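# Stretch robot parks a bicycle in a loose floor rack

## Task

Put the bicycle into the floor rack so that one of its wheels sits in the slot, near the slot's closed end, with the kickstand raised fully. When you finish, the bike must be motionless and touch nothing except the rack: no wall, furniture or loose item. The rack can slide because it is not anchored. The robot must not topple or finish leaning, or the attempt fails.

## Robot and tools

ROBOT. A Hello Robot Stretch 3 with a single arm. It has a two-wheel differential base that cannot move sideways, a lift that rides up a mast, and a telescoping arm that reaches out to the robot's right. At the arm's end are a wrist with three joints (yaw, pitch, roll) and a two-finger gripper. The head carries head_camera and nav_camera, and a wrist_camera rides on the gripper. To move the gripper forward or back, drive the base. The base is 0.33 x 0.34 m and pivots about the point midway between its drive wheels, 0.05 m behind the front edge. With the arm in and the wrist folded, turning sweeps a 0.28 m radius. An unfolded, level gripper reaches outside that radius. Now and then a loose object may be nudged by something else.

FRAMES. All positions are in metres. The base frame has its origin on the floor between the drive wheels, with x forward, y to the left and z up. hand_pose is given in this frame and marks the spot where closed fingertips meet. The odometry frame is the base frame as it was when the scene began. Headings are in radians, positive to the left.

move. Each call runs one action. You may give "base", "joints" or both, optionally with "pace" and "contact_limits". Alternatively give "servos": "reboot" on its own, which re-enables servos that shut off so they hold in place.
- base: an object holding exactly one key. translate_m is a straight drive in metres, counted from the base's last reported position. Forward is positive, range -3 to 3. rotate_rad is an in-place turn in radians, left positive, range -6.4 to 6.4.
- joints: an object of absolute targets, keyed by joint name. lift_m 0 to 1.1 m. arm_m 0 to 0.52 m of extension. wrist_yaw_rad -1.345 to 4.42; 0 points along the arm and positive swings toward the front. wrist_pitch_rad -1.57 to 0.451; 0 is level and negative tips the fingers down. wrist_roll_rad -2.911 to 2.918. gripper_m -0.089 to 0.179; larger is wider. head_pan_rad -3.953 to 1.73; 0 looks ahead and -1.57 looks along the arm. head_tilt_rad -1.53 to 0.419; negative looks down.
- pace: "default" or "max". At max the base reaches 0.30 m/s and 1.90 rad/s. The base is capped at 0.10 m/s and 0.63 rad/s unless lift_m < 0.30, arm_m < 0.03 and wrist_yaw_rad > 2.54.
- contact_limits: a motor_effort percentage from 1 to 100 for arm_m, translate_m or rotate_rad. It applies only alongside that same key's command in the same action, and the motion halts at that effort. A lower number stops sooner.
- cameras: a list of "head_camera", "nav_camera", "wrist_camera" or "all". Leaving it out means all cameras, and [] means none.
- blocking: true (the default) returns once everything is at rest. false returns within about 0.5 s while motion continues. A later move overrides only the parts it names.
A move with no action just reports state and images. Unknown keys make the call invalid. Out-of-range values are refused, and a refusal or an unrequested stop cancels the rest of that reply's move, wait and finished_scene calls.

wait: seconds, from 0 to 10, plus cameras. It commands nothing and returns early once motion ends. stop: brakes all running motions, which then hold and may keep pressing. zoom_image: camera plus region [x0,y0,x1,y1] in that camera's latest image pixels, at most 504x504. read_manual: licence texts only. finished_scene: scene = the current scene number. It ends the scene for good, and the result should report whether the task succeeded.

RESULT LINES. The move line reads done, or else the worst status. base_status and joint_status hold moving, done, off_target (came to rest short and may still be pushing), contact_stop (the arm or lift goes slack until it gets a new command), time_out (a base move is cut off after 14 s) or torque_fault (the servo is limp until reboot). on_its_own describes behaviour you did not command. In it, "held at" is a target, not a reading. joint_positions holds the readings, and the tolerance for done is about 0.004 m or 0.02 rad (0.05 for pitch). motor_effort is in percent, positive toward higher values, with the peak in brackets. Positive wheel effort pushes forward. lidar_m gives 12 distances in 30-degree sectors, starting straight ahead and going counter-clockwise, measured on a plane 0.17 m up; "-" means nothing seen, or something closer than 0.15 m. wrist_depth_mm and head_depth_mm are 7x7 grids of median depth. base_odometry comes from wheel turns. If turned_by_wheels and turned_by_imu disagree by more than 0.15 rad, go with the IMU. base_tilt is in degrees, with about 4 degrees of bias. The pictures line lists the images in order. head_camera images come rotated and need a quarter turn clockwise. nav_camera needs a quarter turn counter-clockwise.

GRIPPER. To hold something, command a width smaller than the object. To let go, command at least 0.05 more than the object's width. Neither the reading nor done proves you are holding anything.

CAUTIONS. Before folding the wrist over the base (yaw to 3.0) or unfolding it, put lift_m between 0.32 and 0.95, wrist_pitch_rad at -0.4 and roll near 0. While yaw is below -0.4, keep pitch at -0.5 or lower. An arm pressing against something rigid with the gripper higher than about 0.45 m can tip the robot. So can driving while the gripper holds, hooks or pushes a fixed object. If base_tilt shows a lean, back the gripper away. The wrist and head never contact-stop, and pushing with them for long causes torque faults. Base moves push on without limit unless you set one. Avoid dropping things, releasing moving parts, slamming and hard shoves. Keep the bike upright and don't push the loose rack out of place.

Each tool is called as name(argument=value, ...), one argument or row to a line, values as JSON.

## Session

move(
  joints={"head_pan_rad": -0.9, "head_tilt_rad": -0.45},
)

Scene clock: 1.03 s.
move: done
base_odometry: x=+0.000 y=+0.000 heading=+0.000
turned_by_wheels: +0.000
turned_by_imu: +0.000
base_tilt: forward=-1.3 right=-0.5
lidar_m: 1.24 2.18 2.07 1.32 0.93 0.88 0.90 1.18 1.66 1.70 2.26 1.25
head_depth_mm: 2118 2221 2394 2502 2048 1630 1352 / 2391 2552 2763 2726 2086 1652 1360 / 2780 2991 3251 2857 2096 1659 1364 / 3302 3654 3909 2876 2128 1657 1371 / 3556 3843 - 2905 2122 1670 1387 / 3411 3662 3913 2969 2141 1702 1385 / 3293 3502 3773 3029 2084 1703 1402
base_status: not commanded
joint_positions: lift_m=+0.523 arm_m=+0.000 wrist_yaw_rad=+2.995 wrist_pitch_rad=-0.456 wrist_roll_rad=+0.000 gripper_m=+0.037 head_pan_rad=-0.892 head_tilt_rad=-0.444
joint_status: all done
measured_speeds: all 0
motor_effort: left_wheel=+0.2(0.6) right_wheel=+0.0(0.3) lift_m=+24.7(26.2) arm_m=-2.4(2.7) wrist_yaw_rad=-0.2(1.0) wrist_pitch_rad=+2.6(2.8) wrist_roll_rad=-0.2(0.4) gripper_m=+0.6(0.7) head_pan_rad=-3.3(6.4) head_tilt_rad=-2.2(3.4)
hand_pose: x=+0.0108 y=+0.0722 z=+0.5269 quat_wxyz=(+0.210, +0.698, +0.109, +0.676) (m; base frame)
wrist_depth_mm: - 138 - - - - - / - 149 - - - - - / - 160 - - - - - / - 179 - - - - - / 854 202 249 953 984 1000 - / 764 778 125 787 805 849 859 / 671 668 269 681 124 721 731
pictures: head_camera (sideways), nav_camera (sideways), wrist_camera
camera_calibration:
head_camera: T_world_to_cam=[[-0.237056, 0.367503, -0.899303, 1.19839], [0.776034, 0.62852, 0.0522846, -0.0701939], [0.584445, -0.685495, -0.43419, 0.523006], [0, 0, 0, 1]] pos_world=[0.0328906, -0.0377764, 1.30847]
nav_camera: T_world_to_cam=[[0.275755, -0.335053, 0.900943, -1.13087], [-0.744774, -0.667014, -0.0201005, 0.0832753], [0.607676, -0.665456, -0.433471, 0.516618], [0, 0, 0, 1]] pos_world=[0.0599286, 0.0204309, 1.24446]
wrist_camera: T_world_to_cam=[[0.991399, -0.124965, 0.0388849, -0.0250516], [-0.0372754, -0.554425, -0.831398, 0.525745], [0.125454, 0.822798, -0.554315, 0.393235], [0, 0, 0, 1]] pos_world=[-0.00489951, -0.035197, 0.656054]

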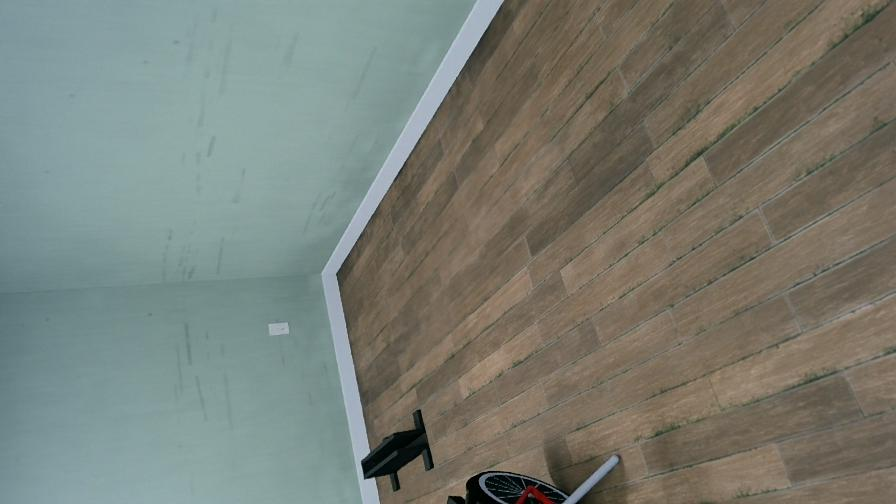

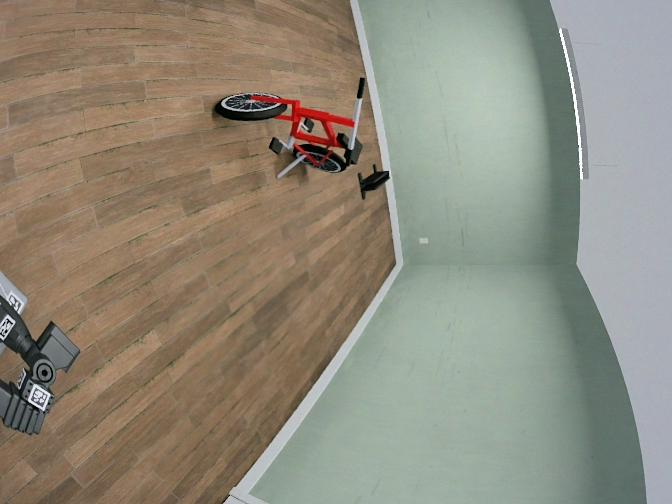

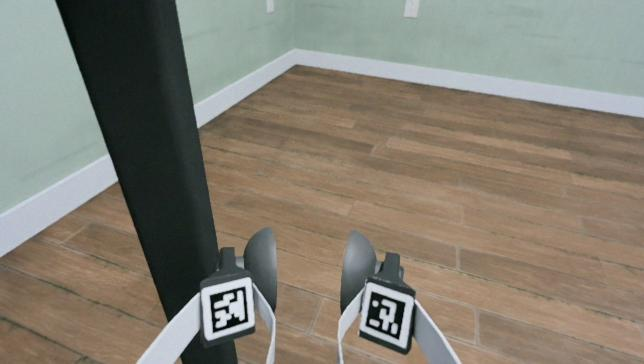

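move(
  joints={"head_pan_rad": -0.45, "head_tilt_rad": -0.5, "lift_m": 0.28},
)

zoom_image(
  camera="head_camera",
  region=[300, 0, 700, 400],
)

Scene clock: 6.33 s.
move: done
base_odometry: x=+0.000 y=+0.000 heading=+0.000
turned_by_wheels: +0.000
turned_by_imu: +0.000
base_tilt: forward=-1.3 right=-0.5
lidar_m: 1.24 2.17 2.07 1.32 0.93 0.88 0.90 1.18 1.66 1.69 2.27 1.25
head_depth_mm: 3328 3590 3720 2569 1937 1572 1303 / 3388 3671 3829 2598 1973 1565 1317 / 3345 3637 3778 2487 1971 1591 1317 / 3334 3655 3825 2083 1962 1596 1330 / 3349 3621 3858 2095 1856 1603 1329 / 3298 3632 3822 2688 1831 1607 1340 / 3298 3619 3781 2713 2026 1623 1343
base_status: not commanded
joint_positions: lift_m=+0.280 arm_m=+0.000 wrist_yaw_rad=+2.995 wrist_pitch_rad=-0.456 wrist_roll_rad=+0.000 gripper_m=+0.037 head_pan_rad=-0.458 head_tilt_rad=-0.493
joint_status: all done
measured_speeds: all 0
motor_effort: left_wheel=-0.5(0.8) right_wheel=+0.2(0.5) lift_m=+18.6(23.4) arm_m=-7.8(8.5) wrist_yaw_rad=+1.3(1.5) wrist_pitch_rad=+2.7(2.8) wrist_roll_rad=-0.1(0.3) gripper_m=+0.3(0.9) head_pan_rad=+3.9(5.6) head_tilt_rad=-2.9(4.2)
hand_pose: x=+0.0107 y=+0.0721 z=+0.2843 quat_wxyz=(+0.210, +0.698, +0.109, +0.676) (m; base frame)
wrist_depth_mm: - 138 - - - - - / - 149 - - - - - / 800 161 902 946 939 995 - / 690 178 665 721 771 775 781 / 568 207 211 612 612 631 630 / 485 288 124 296 481 521 533 / 256 257 248 268 124 458 456
pictures: head_camera (sideways), nav_camera (sideways), wrist_camera
camera_calibration:
head_camera: T_world_to_cam=[[-0.408925, 0.253381, -0.876686, 1.16994], [0.442568, 0.895209, 0.0523015, -0.0681784], [0.798069, -0.366606, -0.478212, 0.578985], [0, 0, 0, 1]] pos_world=[0.0465202, -0.0231472, 1.30611]
nav_camera: T_world_to_cam=[[0.430487, -0.207713, 0.878371, -1.10237], [-0.396657, -0.917689, -0.0226102, 0.0844178], [0.810768, -0.338678, -0.477444, 0.572598], [0, 0, 0, 1]] pos_world=[0.0437984, 0.0424187, 1.24358]
wrist_camera: T_world_to_cam=[[0.9914, -0.124954, 0.0388791, -0.0156159], [-0.0373105, -0.554664, -0.831238, 0.323984], [0.125431, 0.822639, -0.554556, 0.258861], [0, 0, 0, 1]] pos_world=[-0.0048997, -0.0351985, 0.413468]

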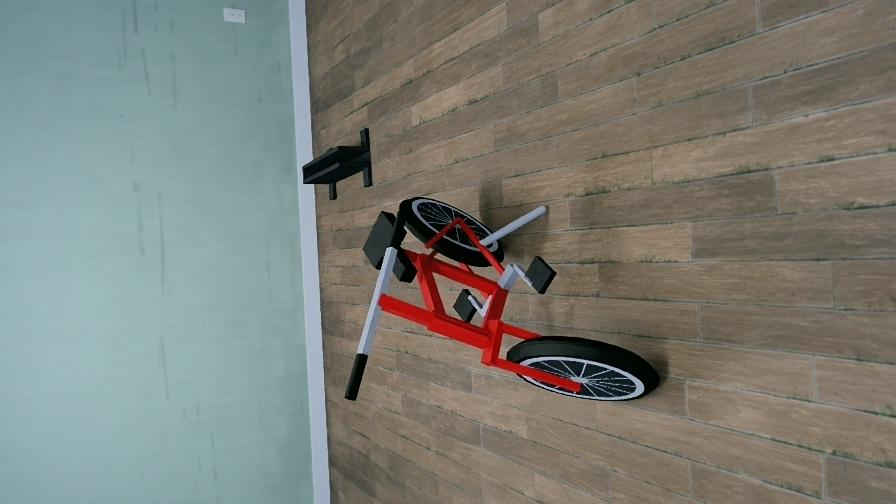

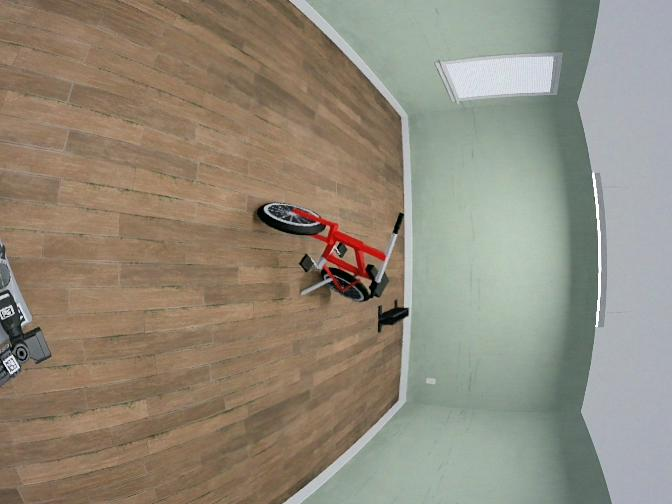

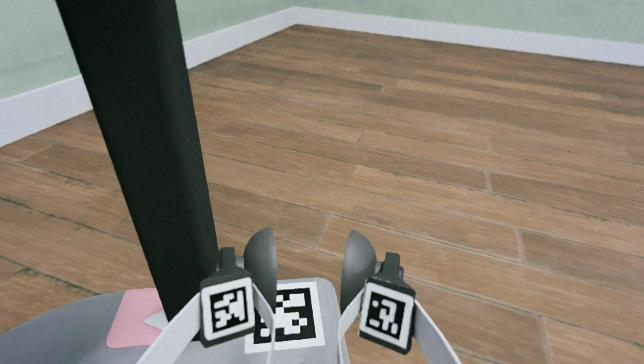

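Scaled by 1.260 from the camera's 896x504 image, which has a finer 1280x720 frame.

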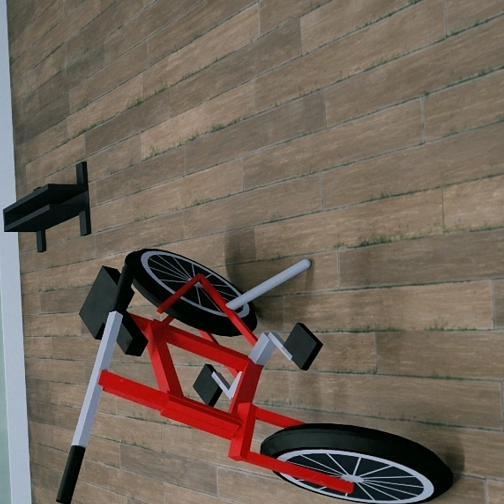

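zoom_image(
  camera="head_camera",
  region=[285, 110, 395, 220],
)

Scaled by 4.582 from the camera's 896x504 image, which has a finer 1280x720 frame.

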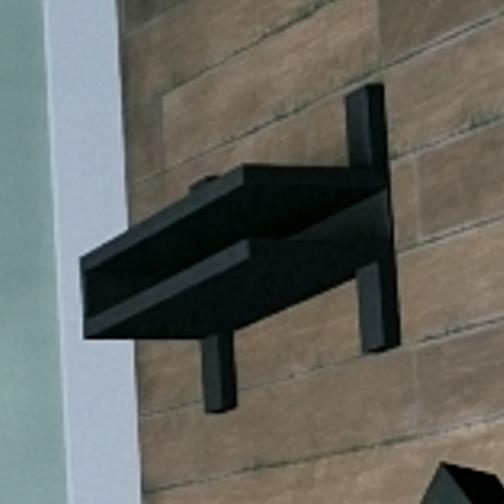

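move(
  base={"rotate_rad": -0.746},
  pace="max",
  cameras=[],
)

move(
  base={"translate_m": 2.0},
  joints={"head_pan_rad": 0.3, "head_tilt_rad": -0.55},
  pace="max",
)

zoom_image(
  camera="head_camera",
  region=[300, 0, 800, 504],
)

Scene clock: 43.97 s.
move: done
base_odometry: x=+0.000 y=+0.000 heading=-0.746
turned_by_wheels: -0.746
turned_by_imu: -0.730
base_tilt: forward=-1.3 right=-0.5
lidar_m: 1.81 1.24 2.39 2.07 1.78 1.02 0.88 0.88 1.01 1.66 1.66 1.94
head_depth_mm: 1627 1734 1878 2031 1934 1558 1309 / 1753 1895 2053 2251 1962 1578 1318 / 1895 2051 2258 2421 1960 1580 1322 / 2095 2287 2505 2626 1993 1594 1330 / 2311 2541 2900 2639 1996 1608 1341 / 2568 2913 3294 2678 2018 1611 1339 / 2946 3319 3605 2712 2035 1631 1342
base_status: done
joint_positions: lift_m=+0.280 arm_m=+0.000 wrist_yaw_rad=+2.995 wrist_pitch_rad=-0.456 wrist_roll_rad=+0.000 gripper_m=+0.037 head_pan_rad=-0.458 head_tilt_rad=-0.494
joint_status: not commanded
measured_speeds: all 0
motor_effort: left_wheel=+1.1(12.1) right_wheel=-3.7(8.7) lift_m=+19.5(20.6) arm_m=-14.2(14.2) wrist_yaw_rad=+0.0(1.9) wrist_pitch_rad=+2.6(2.8) wrist_roll_rad=+0.0(0.3) gripper_m=+0.3(0.9) head_pan_rad=+3.9(4.7) head_tilt_rad=-2.8(3.4)
hand_pose: x=+0.0107 y=+0.0721 z=+0.2842 quat_wxyz=(+0.210, +0.698, +0.109, +0.676) (m; base frame)
wrist_depth_mm: - 138 - - - - - / - 151 - - - - - / 866 161 898 938 962 - - / 681 178 698 718 742 775 796 / 561 205 211 598 616 606 634 / 485 285 124 298 496 536 536 / 254 259 249 267 124 457 458
pictures: none
No camera images: "cameras" was empty.

Scene clock: 52.03 s.
move: done
base_odometry: x=+1.469 y=-1.357 heading=-0.746
turned_by_wheels: +0.000
turned_by_imu: +0.011
base_tilt: forward=-1.3 right=-0.5
lidar_m: 1.94 1.94 0.39 0.39 0.44 0.65 2.79 2.29 1.34 1.16 1.16 1.35
head_depth_mm: 1657 1831 2014 2204 1843 1505 1274 / 1665 1837 2015 2203 1843 1514 1276 / 1665 1803 2027 2205 1848 1513 1284 / 1661 1832 2007 2223 1799 1521 1282 / 1675 1817 2019 2214 1883 1527 1292 / 1658 1821 2034 2214 1893 1542 1293 / 1664 1822 2018 2205 1909 1554 1317
base_status: done
joint_positions: lift_m=+0.280 arm_m=+0.000 wrist_yaw_rad=+2.995 wrist_pitch_rad=-0.456 wrist_roll_rad=+0.000 gripper_m=+0.037 head_pan_rad=+0.292 head_tilt_rad=-0.544
joint_status: all done
measured_speeds: all 0
motor_effort: left_wheel=+0.0(11.4) right_wheel=-1.3(6.3) lift_m=+28.9(29.9) arm_m=-13.2(15.9) wrist_yaw_rad=+0.5(1.8) wrist_pitch_rad=+2.6(2.9) wrist_roll_rad=+0.0(0.5) gripper_m=-0.3(1.4) head_pan_rad=+3.7(8.0) head_tilt_rad=-3.1(4.5)
hand_pose: x=+0.0107 y=+0.0722 z=+0.2842 quat_wxyz=(+0.210, +0.698, +0.109, +0.676) (m; base frame)
wrist_depth_mm: 136 138 382 - - - - / 537 149 439 428 - - - / 810 161 490 491 972 976 - / 685 178 587 678 746 772 789 / 566 207 211 597 615 621 634 / 487 290 124 297 486 525 536 / 256 258 246 267 124 452 462
pictures: head_camera (sideways), nav_camera (sideways), wrist_camera
camera_calibration:
head_camera: T_world_to_cam=[[-0.513708, -0.105917, -0.851402, 1.1376], [-0.283898, 0.957433, 0.0521867, -0.0635941], [0.809634, 0.26852, -0.52191, 0.635773], [0, 0, 0, 1]] pos_world=[0.0515984, 0.010661, 1.30369]
nav_camera: T_world_to_cam=[[0.498436, 0.154054, 0.853129, -1.06987], [0.334186, -0.942173, -0.0251133, 0.0832168], [0.799926, 0.297621, -0.521095, 0.62946], [0, 0, 0, 1]] pos_world=[0.00192886, 0.0558812, 1.24283]
wrist_camera: T_world_to_cam=[[0.991401, -0.124953, 0.038879, -0.0156148], [-0.0373107, -0.554668, -0.831235, 0.323979], [0.12543, 0.822636, -0.55456, 0.258855], [0, 0, 0, 1]] pos_world=[-0.00489978, -0.0351936, 0.413461]

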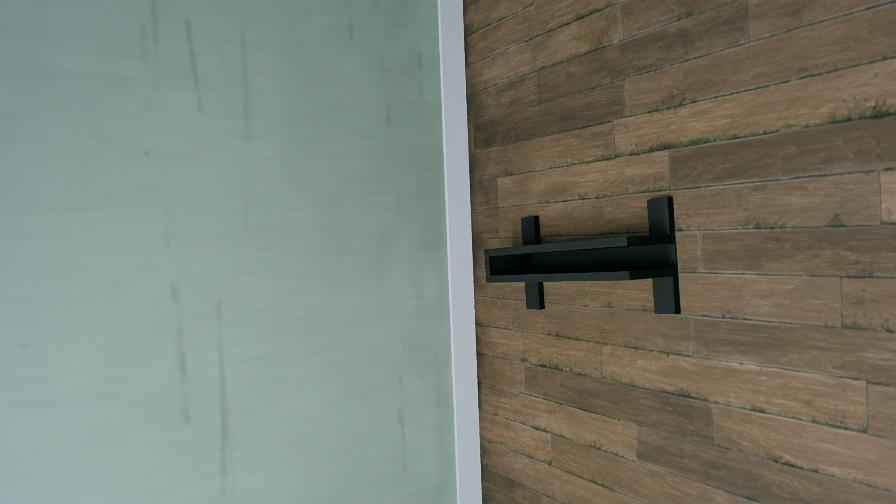

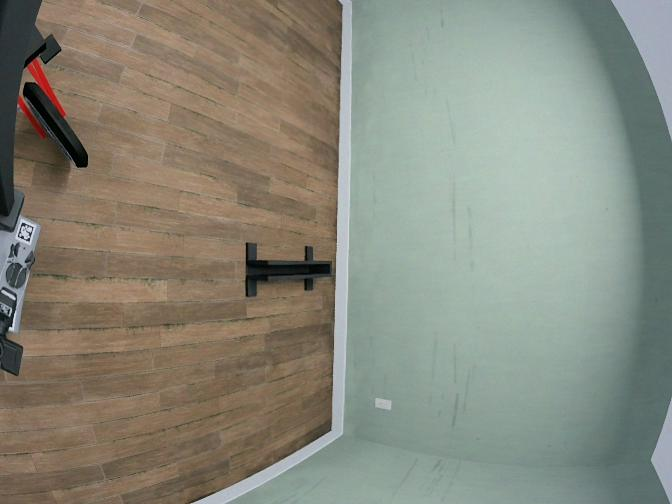

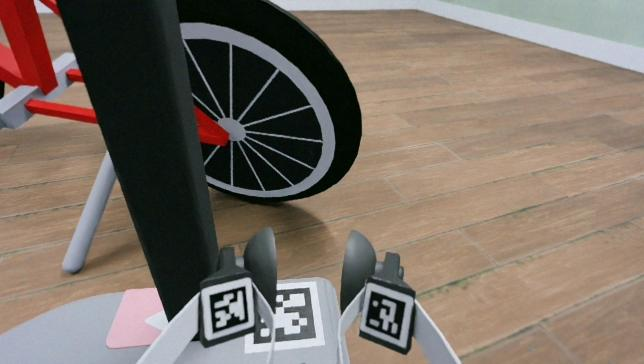

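Scaled by 1.000.

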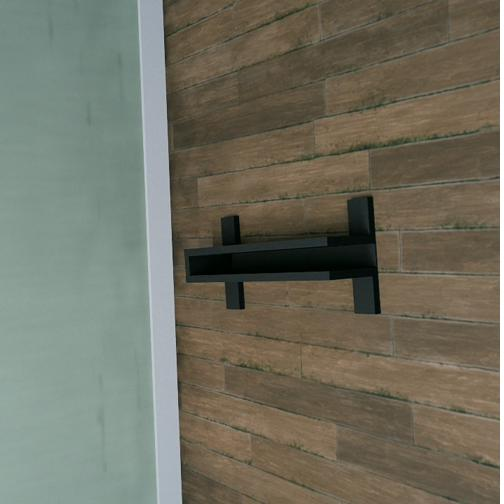

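move(
  joints={"head_pan_rad": 1.57, "head_tilt_rad": -0.9},
  pace="max",
)

zoom_image(
  camera="head_camera",
  region=[300, 0, 800, 504],
)

Scene clock: 61.83 s.
move: done
base_odometry: x=+1.469 y=-1.357 heading=-0.746
turned_by_wheels: +0.000
turned_by_imu: +0.000
base_tilt: forward=-1.3 right=-0.4
lidar_m: 1.95 1.95 0.40 0.39 0.44 0.65 2.80 2.28 1.34 1.16 1.16 1.35
head_depth_mm: 2677 2237 1862 1602 1398 1247 1116 / 2667 2269 1870 1623 1401 1247 1125 / 2591 2245 1895 1608 1410 1229 1128 / 2512 2283 1893 1618 1407 1210 1126 / 2461 2284 1895 1626 1420 1204 526 / 2409 2301 1903 1632 1201 314 607 / 2302 2340 1930 1684 - - 1147
base_status: not commanded
joint_positions: lift_m=+0.280 arm_m=+0.000 wrist_yaw_rad=+2.995 wrist_pitch_rad=-0.456 wrist_roll_rad=+0.000 gripper_m=+0.037 head_pan_rad=+1.562 head_tilt_rad=-0.888
joint_status: all done
measured_speeds: all 0
motor_effort: left_wheel=-0.4(0.5) right_wheel=-1.3(1.5) lift_m=+33.1(33.8) arm_m=-11.0(12.0) wrist_yaw_rad=-0.5(2.3) wrist_pitch_rad=+2.8(2.8) wrist_roll_rad=-0.1(0.3) gripper_m=-0.3(0.9) head_pan_rad=+4.3(8.5) head_tilt_rad=-5.5(6.4)
hand_pose: x=+0.0107 y=+0.0722 z=+0.2842 quat_wxyz=(+0.210, +0.698, +0.109, +0.676) (m; base frame)
wrist_depth_mm: 137 139 387 - - - - / 533 151 440 428 - - - / 810 161 493 482 991 - - / 676 178 570 671 757 767 783 / 563 208 211 588 602 628 624 / 480 289 124 300 485 524 529 / 259 257 247 268 124 459 459
pictures: head_camera (sideways), nav_camera (sideways), wrist_camera
camera_calibration:
head_camera: T_world_to_cam=[[-0.053476, -0.778898, -0.624866, 0.839538], [-0.998398, 0.0301138, 0.0479059, -0.0536398], [-0.0184967, 0.626427, -0.779261, 0.975572], [0, 0, 0, 1]] pos_world=[0.00938617, 0.0444052, 1.28739]
nav_camera: T_world_to_cam=[[0.00298145, 0.779212, 0.626753, -0.771794], [0.998786, 0.0284939, -0.0401763, 0.0987583], [-0.0491645, 0.626112, -0.778181, 0.969043], [0, 0, 0, 1]] pos_world=[-0.0486949, -0.00815284, 1.24178]
wrist_camera: T_world_to_cam=[[0.991401, -0.124953, 0.0388789, -0.0156148], [-0.037311, -0.554668, -0.831235, 0.323979], [0.12543, 0.822636, -0.554561, 0.258855], [0, 0, 0, 1]] pos_world=[-0.00489974, -0.0351936, 0.413461]

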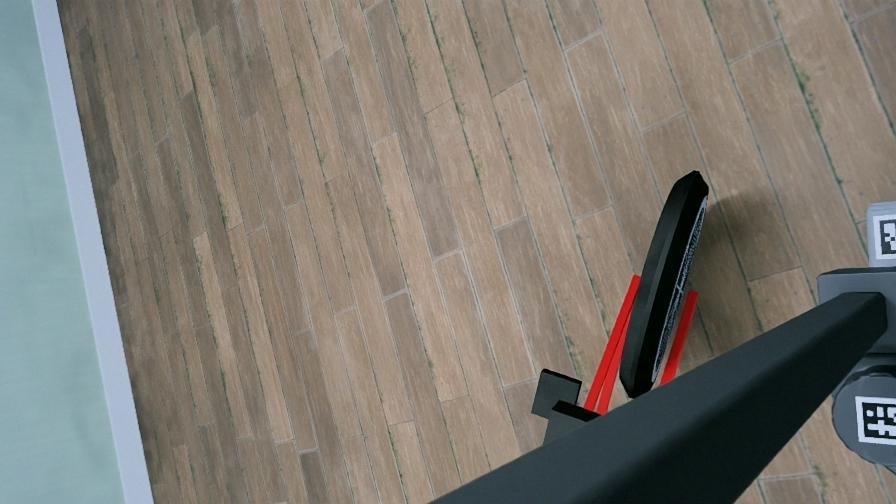

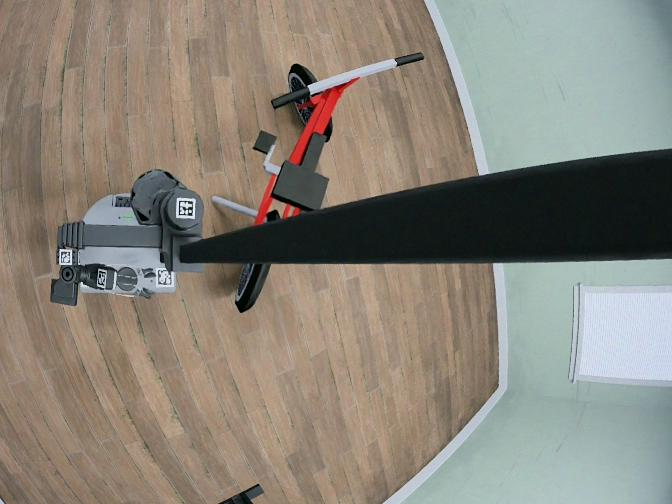

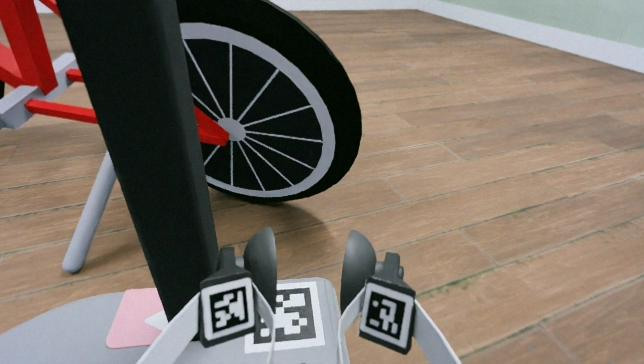

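Scaled by 1.000.

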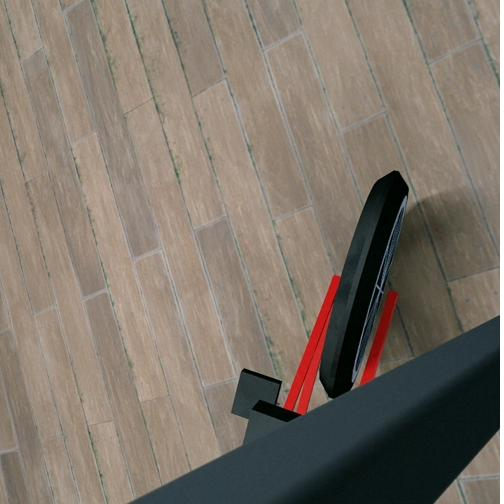

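move(
  base={"rotate_rad": -0.054},
  joints={"head_pan_rad": -1.57, "head_tilt_rad": -0.9},
  pace="max",
  cameras=[],
)

move(
  base={"translate_m": 1.386},
  pace="max",
  cameras=[],
)

move(
  base={"rotate_rad": -3.023},
  joints={"lift_m": 0.45, "wrist_pitch_rad": -0.4},
)

move(
  joints={"wrist_yaw_rad": 0.0, "gripper_m": 0.179},
  cameras=[],
)

move(
  joints={"wrist_pitch_rad": -1.57, "wrist_roll_rad": -1.83, "arm_m": 0.3, "head_tilt_rad": -0.9},
)

Scene clock: 86.10 s.
move: done
base_odometry: x=+1.469 y=-1.357 heading=-0.800
turned_by_wheels: -0.054
turned_by_imu: -0.053
base_tilt: forward=-1.4 right=-0.5
lidar_m: 1.95 1.95 2.19 0.39 0.42 0.65 2.80 2.51 1.39 1.16 1.16 1.31
head_depth_mm: 1273 1499 1779 1607 1402 1249 1123 / 1219 1446 1724 1598 1402 1247 700 / 1179 1376 1650 1610 1402 1262 729 / 1139 1316 1564 1616 1416 1256 770 / 1089 1263 1490 1624 1425 1265 1137 / 1058 1210 1418 1594 1427 1267 1138 / 1021 1169 1358 1575 1434 1275 1145
base_status: done
joint_positions: lift_m=+0.280 arm_m=+0.000 wrist_yaw_rad=+2.995 wrist_pitch_rad=-0.456 wrist_roll_rad=+0.000 gripper_m=+0.037 head_pan_rad=-1.562 head_tilt_rad=-0.890
joint_status: all done
measured_speeds: all 0
motor_effort: left_wheel=+1.7(11.2) right_wheel=-2.6(8.5) lift_m=+32.9(34.4) arm_m=-10.1(10.7) wrist_yaw_rad=-1.1(1.1) wrist_pitch_rad=+2.6(2.8) wrist_roll_rad=-0.3(0.4) gripper_m=+0.5(1.3) head_pan_rad=-3.8(7.4) head_tilt_rad=-4.5(6.3)
hand_pose: x=+0.0107 y=+0.0722 z=+0.2843 quat_wxyz=(+0.210, +0.698, +0.109, +0.676) (m; base frame)
wrist_depth_mm: 139 139 384 - - - - / 529 150 432 435 - - - / 829 161 479 515 997 - - / 693 179 556 682 758 779 810 / 541 206 210 607 617 618 634 / 481 288 124 298 487 513 533 / 257 260 247 269 124 452 459
pictures: none
No camera images: "cameras" was empty.

Scene clock: 92.10 s.
move: done
base_odometry: x=+2.435 y=-2.351 heading=-0.800
turned_by_wheels: +0.000
turned_by_imu: +0.007
base_tilt: forward=-1.4 right=-0.4
lidar_m: 0.64 0.63 0.72 1.19 2.99 1.33 1.84 1.62 0.88 0.75 0.75 0.75
head_depth_mm: 800 944 1155 1479 1400 1256 1121 / 768 901 1087 1379 1402 1252 698 / 740 859 1037 1287 1415 1247 729 / 710 824 989 1213 1391 1261 772 / 688 796 938 1145 1370 1263 1139 / 664 765 892 1081 1350 1267 1138 / 642 735 856 1026 1280 1276 1138
base_status: done
joint_positions: lift_m=+0.280 arm_m=+0.000 wrist_yaw_rad=+2.995 wrist_pitch_rad=-0.456 wrist_roll_rad=+0.000 gripper_m=+0.037 head_pan_rad=-1.562 head_tilt_rad=-0.890
joint_status: not commanded
measured_speeds: all 0
motor_effort: left_wheel=+0.6(11.5) right_wheel=-0.4(6.2) lift_m=+28.4(33.4) arm_m=-7.8(10.5) wrist_yaw_rad=+0.0(1.5) wrist_pitch_rad=+2.5(2.9) wrist_roll_rad=+0.1(0.4) gripper_m=+0.5(1.1) head_pan_rad=-2.8(4.4) head_tilt_rad=-4.4(5.3)
hand_pose: x=+0.0107 y=+0.0722 z=+0.2843 quat_wxyz=(+0.210, +0.698, +0.109, +0.676) (m; base frame)
wrist_depth_mm: - 138 - - - - - / - 150 - - - - - / 929 161 545 615 927 765 - / 447 177 565 667 758 727 620 / 487 201 211 603 617 618 598 / 481 292 124 297 497 519 535 / 258 259 250 270 124 449 459
pictures: none
No camera images: "cameras" was empty.

Scene clock: 97.97 s.
move: done
base_odometry: x=+2.435 y=-2.351 heading=+2.461
turned_by_wheels: -3.023
turned_by_imu: -2.968
base_tilt: forward=-1.3 right=-0.5
lidar_m: 4.07 1.29 0.82 0.75 0.75 0.70 0.63 0.64 0.78 1.54 3.00 1.34
head_depth_mm: 1242 1323 1424 1501 1405 1243 1122 / 1540 1684 1780 1602 1404 1227 537 / 2064 2166 1896 1621 1407 1214 569 / 2669 2269 1888 1617 1404 1219 609 / 2715 2317 1904 1638 1413 1201 1133 / 2679 2296 1934 1635 1427 1209 1138 / 2661 2305 1924 1647 1424 1274 1142
base_status: done
joint_positions: lift_m=+0.450 arm_m=+0.000 wrist_yaw_rad=+2.995 wrist_pitch_rad=-0.420 wrist_roll_rad=+0.000 gripper_m=+0.037 head_pan_rad=-1.562 head_tilt_rad=-0.890
joint_status: all done
measured_speeds: all 0
motor_effort: left_wheel=+3.5(9.2) right_wheel=-4.6(7.6) lift_m=+30.7(38.6) arm_m=-13.5(16.1) wrist_yaw_rad=+0.7(1.6) wrist_pitch_rad=+3.9(6.3) wrist_roll_rad=-0.3(0.5) gripper_m=-0.2(1.2) head_pan_rad=-3.1(4.2) head_tilt_rad=-5.0(5.4)
hand_pose: x=+0.0114 y=+0.0768 z=+0.4622 quat_wxyz=(+0.198, +0.700, +0.097, +0.679) (m; base frame)
wrist_depth_mm: 137 137 718 789 - - - / 657 148 777 - - - - / 719 157 - - - - - / 777 173 - - - - - / 826 193 211 892 924 968 936 / 715 689 124 711 717 786 802 / 620 620 251 633 124 679 671
pictures: head_camera (sideways), nav_camera (sideways), wrist_camera
camera_calibration:
head_camera: T_world_to_cam=[[0.0397166, 0.78055, -0.62383, 0.837619], [0.998774, -0.0125556, 0.0478779, -0.0657861], [0.0295386, -0.624967, -0.780092, 0.97636], [0, 0, 0, 1]] pos_world=[0.00359776, -0.044437, 1.28733]
nav_camera: T_world_to_cam=[[0.0107756, -0.779976, 0.625717, -0.770491], [-0.998128, -0.04606, -0.0402262, 0.111004], [0.060196, -0.624113, -0.779012, 0.969456], [0, 0, 0, 1]] pos_world=[0.0607418, 0.00919831, 1.24179]
wrist_camera: T_world_to_cam=[[0.991199, -0.126315, 0.0396018, -0.0228516], [-0.0329059, -0.524874, -0.850543, 0.481077], [0.128222, 0.841755, -0.524412, 0.338215], [0, 0, 0, 1]] pos_world=[-0.00488583, -0.0350752, 0.587446]

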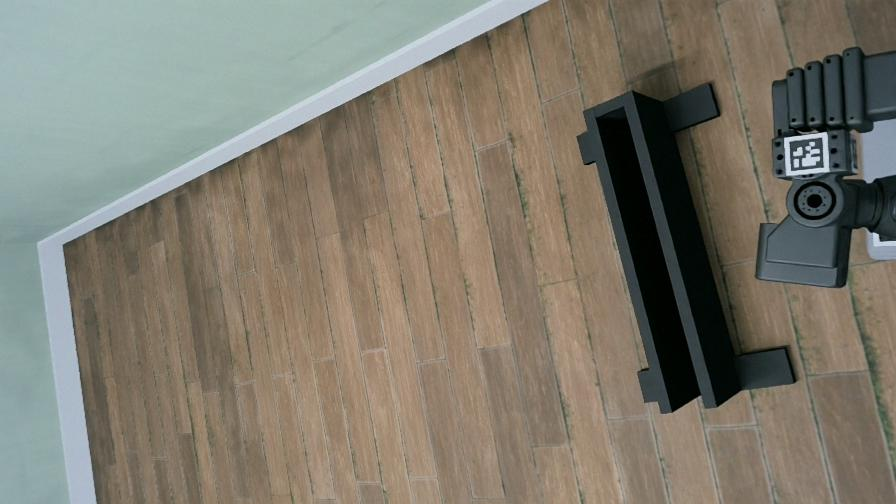

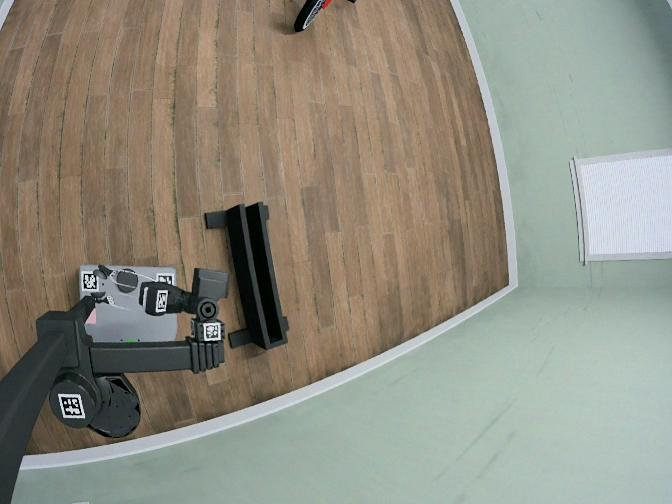

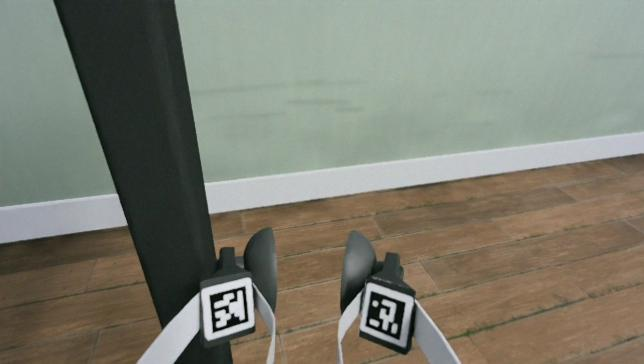

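Scene clock: 100.47 s.
move: done
base_odometry: x=+2.435 y=-2.351 heading=+2.461
turned_by_wheels: +0.000
turned_by_imu: +0.000
base_tilt: forward=-1.3 right=-0.5
lidar_m: 4.08 1.29 0.82 0.75 0.75 0.70 0.64 0.64 0.78 1.54 3.01 1.34
head_depth_mm: 1229 1332 1428 1509 1395 1243 1122 / 1547 1691 1788 1607 1397 1224 538 / 2042 2161 1877 1625 1415 1185 564 / 2703 2287 1896 1627 1414 1204 1115 / 2708 2297 1908 1612 1420 1190 1135 / 2698 2310 1896 1631 1426 1203 1140 / 2650 2328 1923 1640 1432 1271 1144
base_status: not commanded
joint_positions: lift_m=+0.450 arm_m=+0.000 wrist_yaw_rad=+0.002 wrist_pitch_rad=-0.420 wrist_roll_rad=+0.000 gripper_m=+0.179 head_pan_rad=-1.562 head_tilt_rad=-0.890
joint_status: all done
measured_speeds: all 0
motor_effort: left_wheel=+3.3(4.2) right_wheel=-4.3(4.7) lift_m=+29.3(31.3) arm_m=-12.4(14.5) wrist_yaw_rad=-1.8(4.5) wrist_pitch_rad=+3.6(4.0) wrist_roll_rad=-0.3(0.4) gripper_m=+0.2(82.5) head_pan_rad=-3.2(4.0) head_tilt_rad=-4.4(5.3)
hand_pose: x=-0.0210 y=-0.3691 z=+0.4622 quat_wxyz=(+0.692, +0.149, -0.691, -0.147) (m; base frame)
wrist_depth_mm: - - - - - - - / - - - - - - - / - - - - - - - / - - - - - 963 - / 845 863 904 892 909 864 - / 132 715 758 760 768 137 - / 116 642 646 677 - 118 111
pictures: none
No camera images: "cameras" was empty.

Scene clock: 103.90 s.
move: done
base_odometry: x=+2.435 y=-2.351 heading=+2.461
turned_by_wheels: +0.000
turned_by_imu: +0.000
base_tilt: forward=-1.3 right=-0.5
lidar_m: 4.06 1.29 0.82 0.75 0.75 0.70 0.63 0.64 0.78 1.54 3.00 1.33
head_depth_mm: 1244 1325 1425 1500 1397 1240 1116 / 1549 1693 1779 1607 1358 606 547 / 2073 2126 1882 1613 762 1210 1129 / 2704 2280 1891 1615 831 1229 1131 / 2692 2299 1896 1627 1418 1207 1137 / 2687 2295 1915 1643 1423 1202 1141 / 2683 2322 1932 1640 1440 1274 1142
base_status: not commanded
joint_positions: lift_m=+0.450 arm_m=+0.300 wrist_yaw_rad=+0.000 wrist_pitch_rad=-1.546 wrist_roll_rad=-1.826 gripper_m=+0.179 head_pan_rad=-1.562 head_tilt_rad=-0.890
joint_status: all done
joint sent to its limit — wrist_pitch_rad, lower limit.
measured_speeds: all 0
motor_effort: left_wheel=+3.3(4.3) right_wheel=-4.4(4.8) lift_m=+27.0(29.3) arm_m=+15.7(21.9) wrist_yaw_rad=-0.9(2.2) wrist_pitch_rad=-1.8(4.7) wrist_roll_rad=-1.6(2.8) gripper_m=+0.4(1.3) head_pan_rad=-2.8(4.0) head_tilt_rad=-4.8(5.3)
hand_pose: x=-0.0213 y=-0.4272 z=+0.3320 quat_wxyz=(+0.710, +0.693, +0.091, +0.089) (m; base frame)
wrist_depth_mm: 469 465 469 467 353 475 476 / 317 467 467 479 449 484 483 / 333 483 489 490 420 505 501 / 351 488 487 501 497 508 516 / 355 505 506 502 505 515 530 / 128 515 521 515 521 137 528 / 117 521 538 518 513 120 112
pictures: head_camera (sideways), nav_camera (sideways), wrist_camera
camera_calibration:
head_camera: T_world_to_cam=[[0.0397164, 0.78055, -0.62383, 0.837619], [0.998774, -0.0125552, 0.0478779, -0.0657861], [0.0295388, -0.624967, -0.780092, 0.97636], [0, 0, 0, 1]] pos_world=[0.00359778, -0.044437, 1.28733]
nav_camera: T_world_to_cam=[[0.0107759, -0.779976, 0.625717, -0.770491], [-0.998128, -0.0460604, -0.0402262, 0.111004], [0.0601963, -0.624113, -0.779012, 0.969456], [0, 0, 0, 1]] pos_world=[0.0607418, 0.00919833, 1.24179]
wrist_camera: T_world_to_cam=[[0.293889, -0.955618, 0.020572, -0.411733], [-0.947453, -0.288399, 0.138414, -0.142074], [-0.126338, -0.0601694, -0.990161, 0.462223], [0, 0, 0, 1]] pos_world=[0.0447916, -0.406622, 0.48581]

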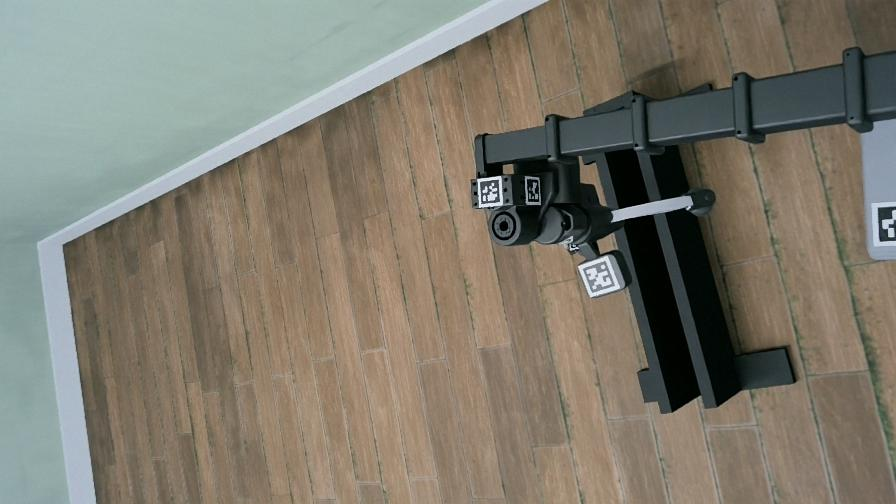

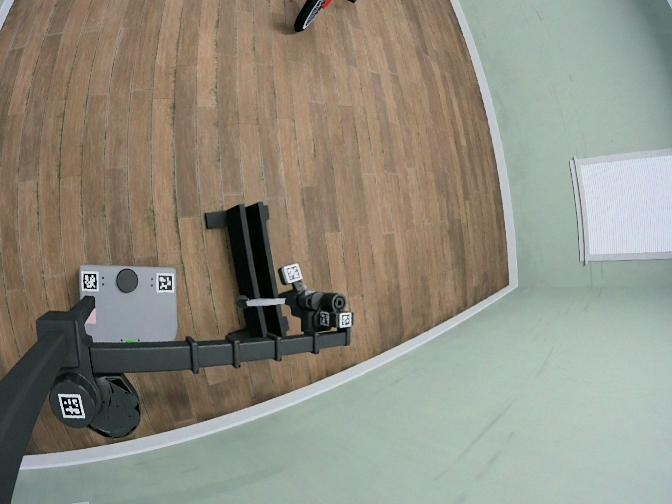

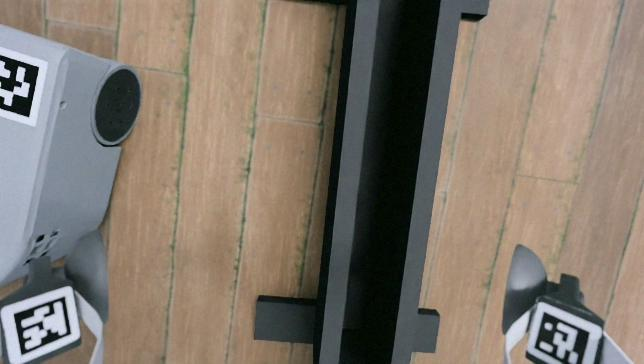

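move(
  base={"translate_m": 0.042},
  joints={"wrist_roll_rad": -1.775, "arm_m": 0.369, "lift_m": 0.3},
  cameras=["wrist_camera"],
)

Scene clock: 111.97 s.
move: done
base_odometry: x=+2.402 y=-2.325 heading=+2.461
turned_by_wheels: +0.000
turned_by_imu: +0.000
base_tilt: forward=-1.4 right=-0.4
lidar_m: 4.04 1.30 0.83 0.75 0.76 0.74 0.68 0.68 0.83 1.64 3.00 1.30
head_depth_mm: 1318 1419 1524 1534 1404 1242 1121 / 1663 1803 1807 1611 1399 1206 683 / 2178 2193 1882 1610 907 1192 1123 / 2695 2289 1896 1616 1173 1218 1131 / 2727 2276 1913 1633 1421 1191 1134 / 2670 2318 1920 1627 1427 1255 1140 / 2631 2336 1905 1642 1434 1275 1142
base_status: done
joint_positions: lift_m=+0.300 arm_m=+0.369 wrist_yaw_rad=+0.000 wrist_pitch_rad=-1.547 wrist_roll_rad=-1.779 gripper_m=+0.179 head_pan_rad=-1.562 head_tilt_rad=-0.890
joint_status: all done
measured_speeds: all 0
motor_effort: left_wheel=+4.0(7.6) right_wheel=+0.5(4.4) lift_m=+18.7(24.5) arm_m=+15.3(25.0) wrist_yaw_rad=+0.3(1.6) wrist_pitch_rad=-1.6(1.9) wrist_roll_rad=+1.2(2.3) gripper_m=+0.7(1.3) head_pan_rad=-3.0(3.9) head_tilt_rad=-4.5(5.2)
hand_pose: x=-0.0213 y=-0.4960 z=+0.1820 quat_wxyz=(+0.711, +0.695, +0.075, +0.073) (m; base frame)
wrist_depth_mm: 317 317 173 314 325 323 333 / 324 328 174 324 335 336 339 / 333 332 183 333 331 338 341 / 337 338 190 341 350 345 349 / 344 346 186 344 351 356 359 / 128 354 209 351 360 139 373 / 118 363 224 357 369 120 112
pictures: wrist_camera
camera_calibration:
wrist_camera: T_world_to_cam=[[0.249566, -0.96815, 0.0200736, -0.48145], [-0.959876, -0.244589, 0.137169, -0.119469], [-0.12789, -0.0535008, -0.990344, 0.312885], [0, 0, 0, 1]] pos_world=[0.0454934, -0.478597, 0.335915]

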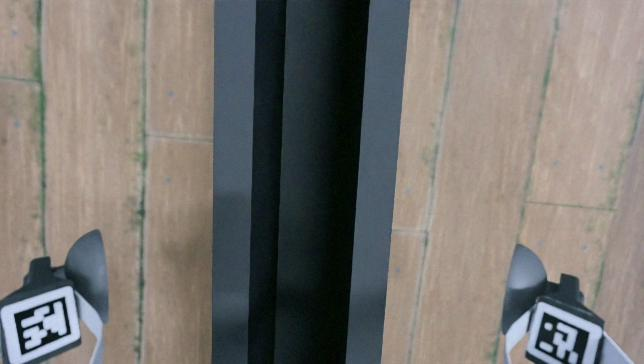

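move(
  joints={"lift_m": 0.213},
  cameras=[],
)

move(
  joints={"gripper_m": -0.065},
  cameras=[],
)

move(
  joints={"lift_m": 0.229},
  cameras=["wrist_camera"],
)

move(
  joints={"gripper_m": -0.075, "wrist_roll_rad": -1.57},
)

Scene clock: 116.67 s.
move: done
base_odometry: x=+2.402 y=-2.325 heading=+2.461
turned_by_wheels: +0.000
turned_by_imu: +0.000
base_tilt: forward=-1.3 right=-0.4
lidar_m: 4.03 1.30 0.83 0.75 0.76 0.75 0.67 0.68 0.83 1.64 2.99 1.30
head_depth_mm: 1317 1410 1520 1543 1391 1241 1114 / 1653 1809 1809 1601 1401 1220 941 / 2231 2182 1877 1615 980 1187 1124 / 2739 2286 1884 1620 1393 1219 1128 / 2702 2280 1912 1634 1425 1192 1133 / 2689 2307 1900 1635 1436 1240 1143 / 2638 2312 1922 1644 1440 1268 1139
base_status: not commanded
joint_positions: lift_m=+0.213 arm_m=+0.369 wrist_yaw_rad=+0.000 wrist_pitch_rad=-1.547 wrist_roll_rad=-1.779 gripper_m=+0.179 head_pan_rad=-1.562 head_tilt_rad=-0.890
joint_status: all done
measured_speeds: all 0
motor_effort: left_wheel=+3.6(4.2) right_wheel=+0.5(0.6) lift_m=+18.3(24.2) arm_m=+13.2(14.9) wrist_yaw_rad=-0.5(1.4) wrist_pitch_rad=-1.6(1.8) wrist_roll_rad=+1.1(1.5) gripper_m=-0.1(0.9) head_pan_rad=-3.4(4.0) head_tilt_rad=-4.5(5.2)
hand_pose: x=-0.0213 y=-0.4960 z=+0.0950 quat_wxyz=(+0.711, +0.695, +0.075, +0.073) (m; base frame)
wrist_depth_mm: 235 85 140 235 101 244 242 / 240 87 125 240 89 246 247 / 245 89 149 245 113 250 253 / 252 91 130 252 93 257 258 / 253 93 138 253 106 262 267 / 128 94 167 261 96 140 271 / 116 97 146 266 99 121 112
pictures: none
No camera images: "cameras" was empty.

Scene clock: 120.53 s.
move: done
base_odometry: x=+2.402 y=-2.325 heading=+2.461
turned_by_wheels: +0.000
turned_by_imu: +0.000
base_tilt: forward=-1.3 right=-0.5
lidar_m: 4.03 1.31 0.83 0.75 0.76 0.74 0.68 0.68 0.83 1.64 3.00 1.30
head_depth_mm: 1317 1417 1525 1543 1394 1249 1122 / 1648 1787 1834 1600 1402 1232 940 / 2230 2207 1881 1610 986 1199 1108 / 2743 2268 1904 1611 1389 1219 1137 / 2710 2288 1913 1639 1424 1187 1133 / 2684 2306 1910 1640 1420 1242 1140 / 2634 2339 1927 1644 1430 1267 1144
base_status: not commanded
joint_positions: lift_m=+0.213 arm_m=+0.369 wrist_yaw_rad=+0.001 wrist_pitch_rad=-1.556 wrist_roll_rad=-1.779 gripper_m=-0.062 head_pan_rad=-1.562 head_tilt_rad=-0.890
joint_status: all done
measured_speeds: all 0
motor_effort: left_wheel=+1.8(3.7) right_wheel=+0.6(0.8) lift_m=+19.2(20.0) arm_m=+10.1(13.9) wrist_yaw_rad=-0.2(2.1) wrist_pitch_rad=+0.0(1.7) wrist_roll_rad=+1.3(1.6) gripper_m=-71.1(99.4) head_pan_rad=-2.8(4.0) head_tilt_rad=-4.6(5.4)
hand_pose: x=-0.0213 y=-0.4937 z=+0.0951 quat_wxyz=(+0.708, +0.698, +0.075, +0.073) (m; base frame)
wrist_depth_mm: 239 87 96 236 116 242 242 / 242 89 130 242 111 248 250 / 247 90 136 245 108 252 254 / 254 92 118 253 94 256 259 / 260 94 124 255 117 263 263 / - 97 128 262 99 149 272 / - 99 129 268 100 114 274
pictures: none
No camera images: "cameras" was empty.

Scene clock: 121.40 s.
move: done
base_odometry: x=+2.402 y=-2.325 heading=+2.461
turned_by_wheels: +0.000
turned_by_imu: +0.000
base_tilt: forward=-1.3 right=-0.4
lidar_m: 4.03 1.30 0.83 0.75 0.76 0.74 0.68 0.68 0.48 0.43 0.43 1.29
head_depth_mm: 1317 1414 1521 1530 1396 1244 1118 / 1650 1798 1810 1609 1357 1221 761 / 2205 2211 1881 1606 964 1197 1115 / 2699 2254 1885 1617 1179 1217 1132 / 2691 2281 1895 1619 1429 1196 1128 / 2705 2281 1899 1642 1431 1237 1139 / 2643 2310 1922 1635 1433 1271 1137
base_status: not commanded
joint_positions: lift_m=+0.229 arm_m=+0.369 wrist_yaw_rad=+0.001 wrist_pitch_rad=-1.542 wrist_roll_rad=-1.779 gripper_m=-0.058 head_pan_rad=-1.562 head_tilt_rad=-0.890
joint_status: all done
measured_speeds: all 0
on_its_own: gripper_m is held at -0.060, not at your -0.065, by its stall guard, which is still easing
motor_effort: left_wheel=+1.7(2.3) right_wheel=+0.4(0.7) lift_m=+41.4(45.6) arm_m=+9.4(10.7) wrist_yaw_rad=-1.1(1.7) wrist_pitch_rad=-2.5(3.2) wrist_roll_rad=+1.0(1.5) gripper_m=-41.6(71.1) head_pan_rad=-2.7(3.8) head_tilt_rad=-4.3(5.3)
hand_pose: x=-0.0213 y=-0.4973 z=+0.1109 quat_wxyz=(+0.713, +0.693, +0.075, +0.072) (m; base frame)
wrist_depth_mm: 250 90 105 240 120 256 258 / 255 91 123 247 117 262 265 / 263 93 127 247 113 267 269 / 266 95 113 252 96 273 273 / 269 96 116 256 108 283 280 / 274 117 143 261 99 145 288 / 112 100 124 264 101 115 297
pictures: wrist_camera
camera_calibration:
wrist_camera: T_world_to_cam=[[0.2493, -0.968104, 0.0249842, -0.481813], [-0.959944, -0.243628, 0.138393, -0.109697], [-0.127892, -0.0584848, -0.990062, 0.239893], [0, 0, 0, 1]] pos_world=[0.0454937, -0.47914, 0.264728]

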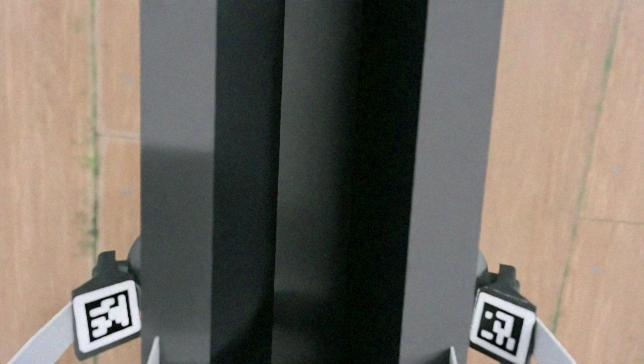

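Scene clock: 122.27 s.
move: done
base_odometry: x=+2.402 y=-2.325 heading=+2.461
turned_by_wheels: +0.000
turned_by_imu: +0.000
base_tilt: forward=-1.3 right=-0.4
lidar_m: 4.04 1.30 0.83 0.75 0.76 0.75 0.68 0.68 0.46 0.44 0.46 1.30
head_depth_mm: 1319 1406 1528 1540 1397 1246 1120 / 1648 1785 1827 1611 1408 1194 763 / 2191 2196 1882 1610 969 1199 1114 / 2719 2250 1881 1610 1189 1217 1127 / 2665 2278 1902 1620 1419 1216 1132 / 2694 2304 1897 1633 1420 1248 1135 / 2628 2330 1924 1641 1441 1274 1142
base_status: not commanded
joint_positions: lift_m=+0.229 arm_m=+0.369 wrist_yaw_rad=+0.000 wrist_pitch_rad=-1.542 wrist_roll_rad=-1.570 gripper_m=-0.072 head_pan_rad=-1.562 head_tilt_rad=-0.890
joint_status: all done
measured_speeds: all 0
motor_effort: left_wheel=+1.4(2.2) right_wheel=+0.5(0.6) lift_m=+41.9(42.2) arm_m=+8.2(9.7) wrist_yaw_rad=+0.2(8.2) wrist_pitch_rad=-2.6(2.7) wrist_roll_rad=+0.0(7.9) gripper_m=-73.7(99.1) head_pan_rad=-3.3(3.7) head_tilt_rad=-5.4(5.4)
hand_pose: x=-0.0214 y=-0.4973 z=+0.1109 quat_wxyz=(+0.717, +0.697, +0.000, +0.000) (m; base frame)
wrist_depth_mm: 247 90 105 241 120 255 262 / 254 92 123 246 116 262 265 / 256 93 127 248 113 268 270 / 265 95 113 251 96 273 279 / 270 97 116 256 108 282 281 / 278 117 142 260 99 147 289 / 111 100 125 263 101 116 295
pictures: head_camera (sideways), nav_camera (sideways), wrist_camera
camera_calibration:
head_camera: T_world_to_cam=[[0.0397199, 0.780556, -0.623823, 0.83761], [0.998774, -0.0125603, 0.0478778, -0.0657859], [0.0295359, -0.62496, -0.780098, 0.976367], [0, 0, 0, 1]] pos_world=[0.00359757, -0.0444368, 1.28733]
nav_camera: T_world_to_cam=[[0.0107723, -0.779981, 0.62571, -0.770482], [-0.998129, -0.0460554, -0.0402266, 0.111005], [0.0601933, -0.624106, -0.779018, 0.969463], [0, 0, 0, 1]] pos_world=[0.0607419, 0.0091986, 1.24179]
wrist_camera: T_world_to_cam=[[0.0428134, -0.998745, 0.0260026, -0.50159], [-0.990389, -0.0390005, 0.132694, -0.00798428], [-0.131514, -0.0314338, -0.990816, 0.253353], [0, 0, 0, 1]] pos_world=[0.0468866, -0.493308, 0.265128]

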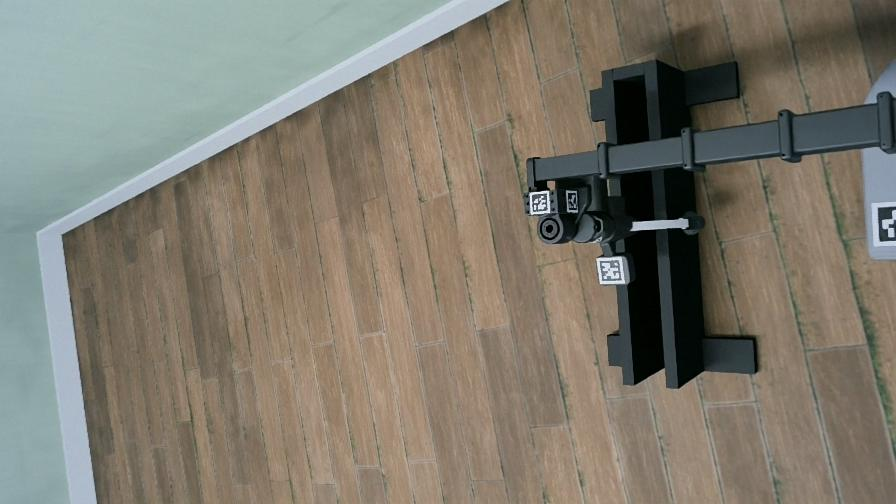

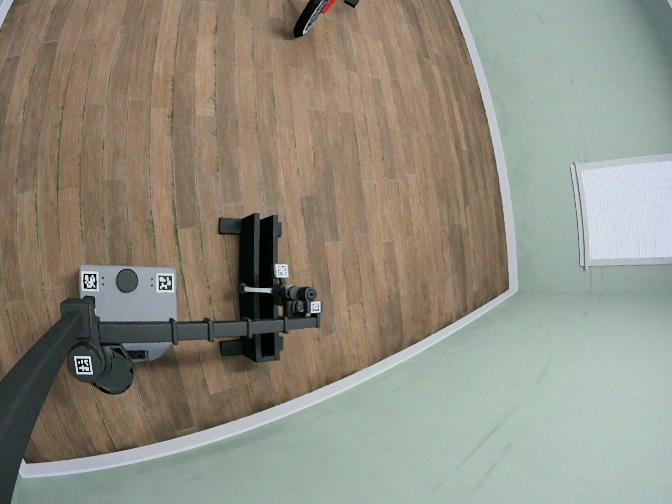

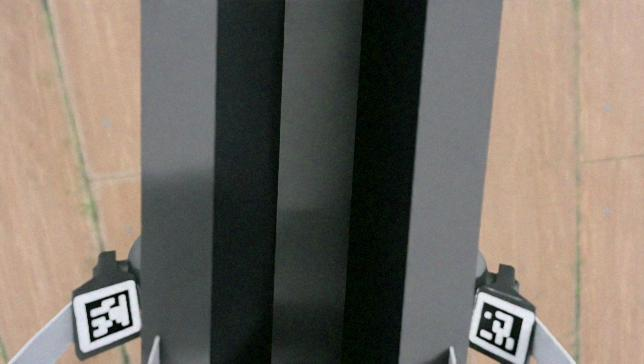

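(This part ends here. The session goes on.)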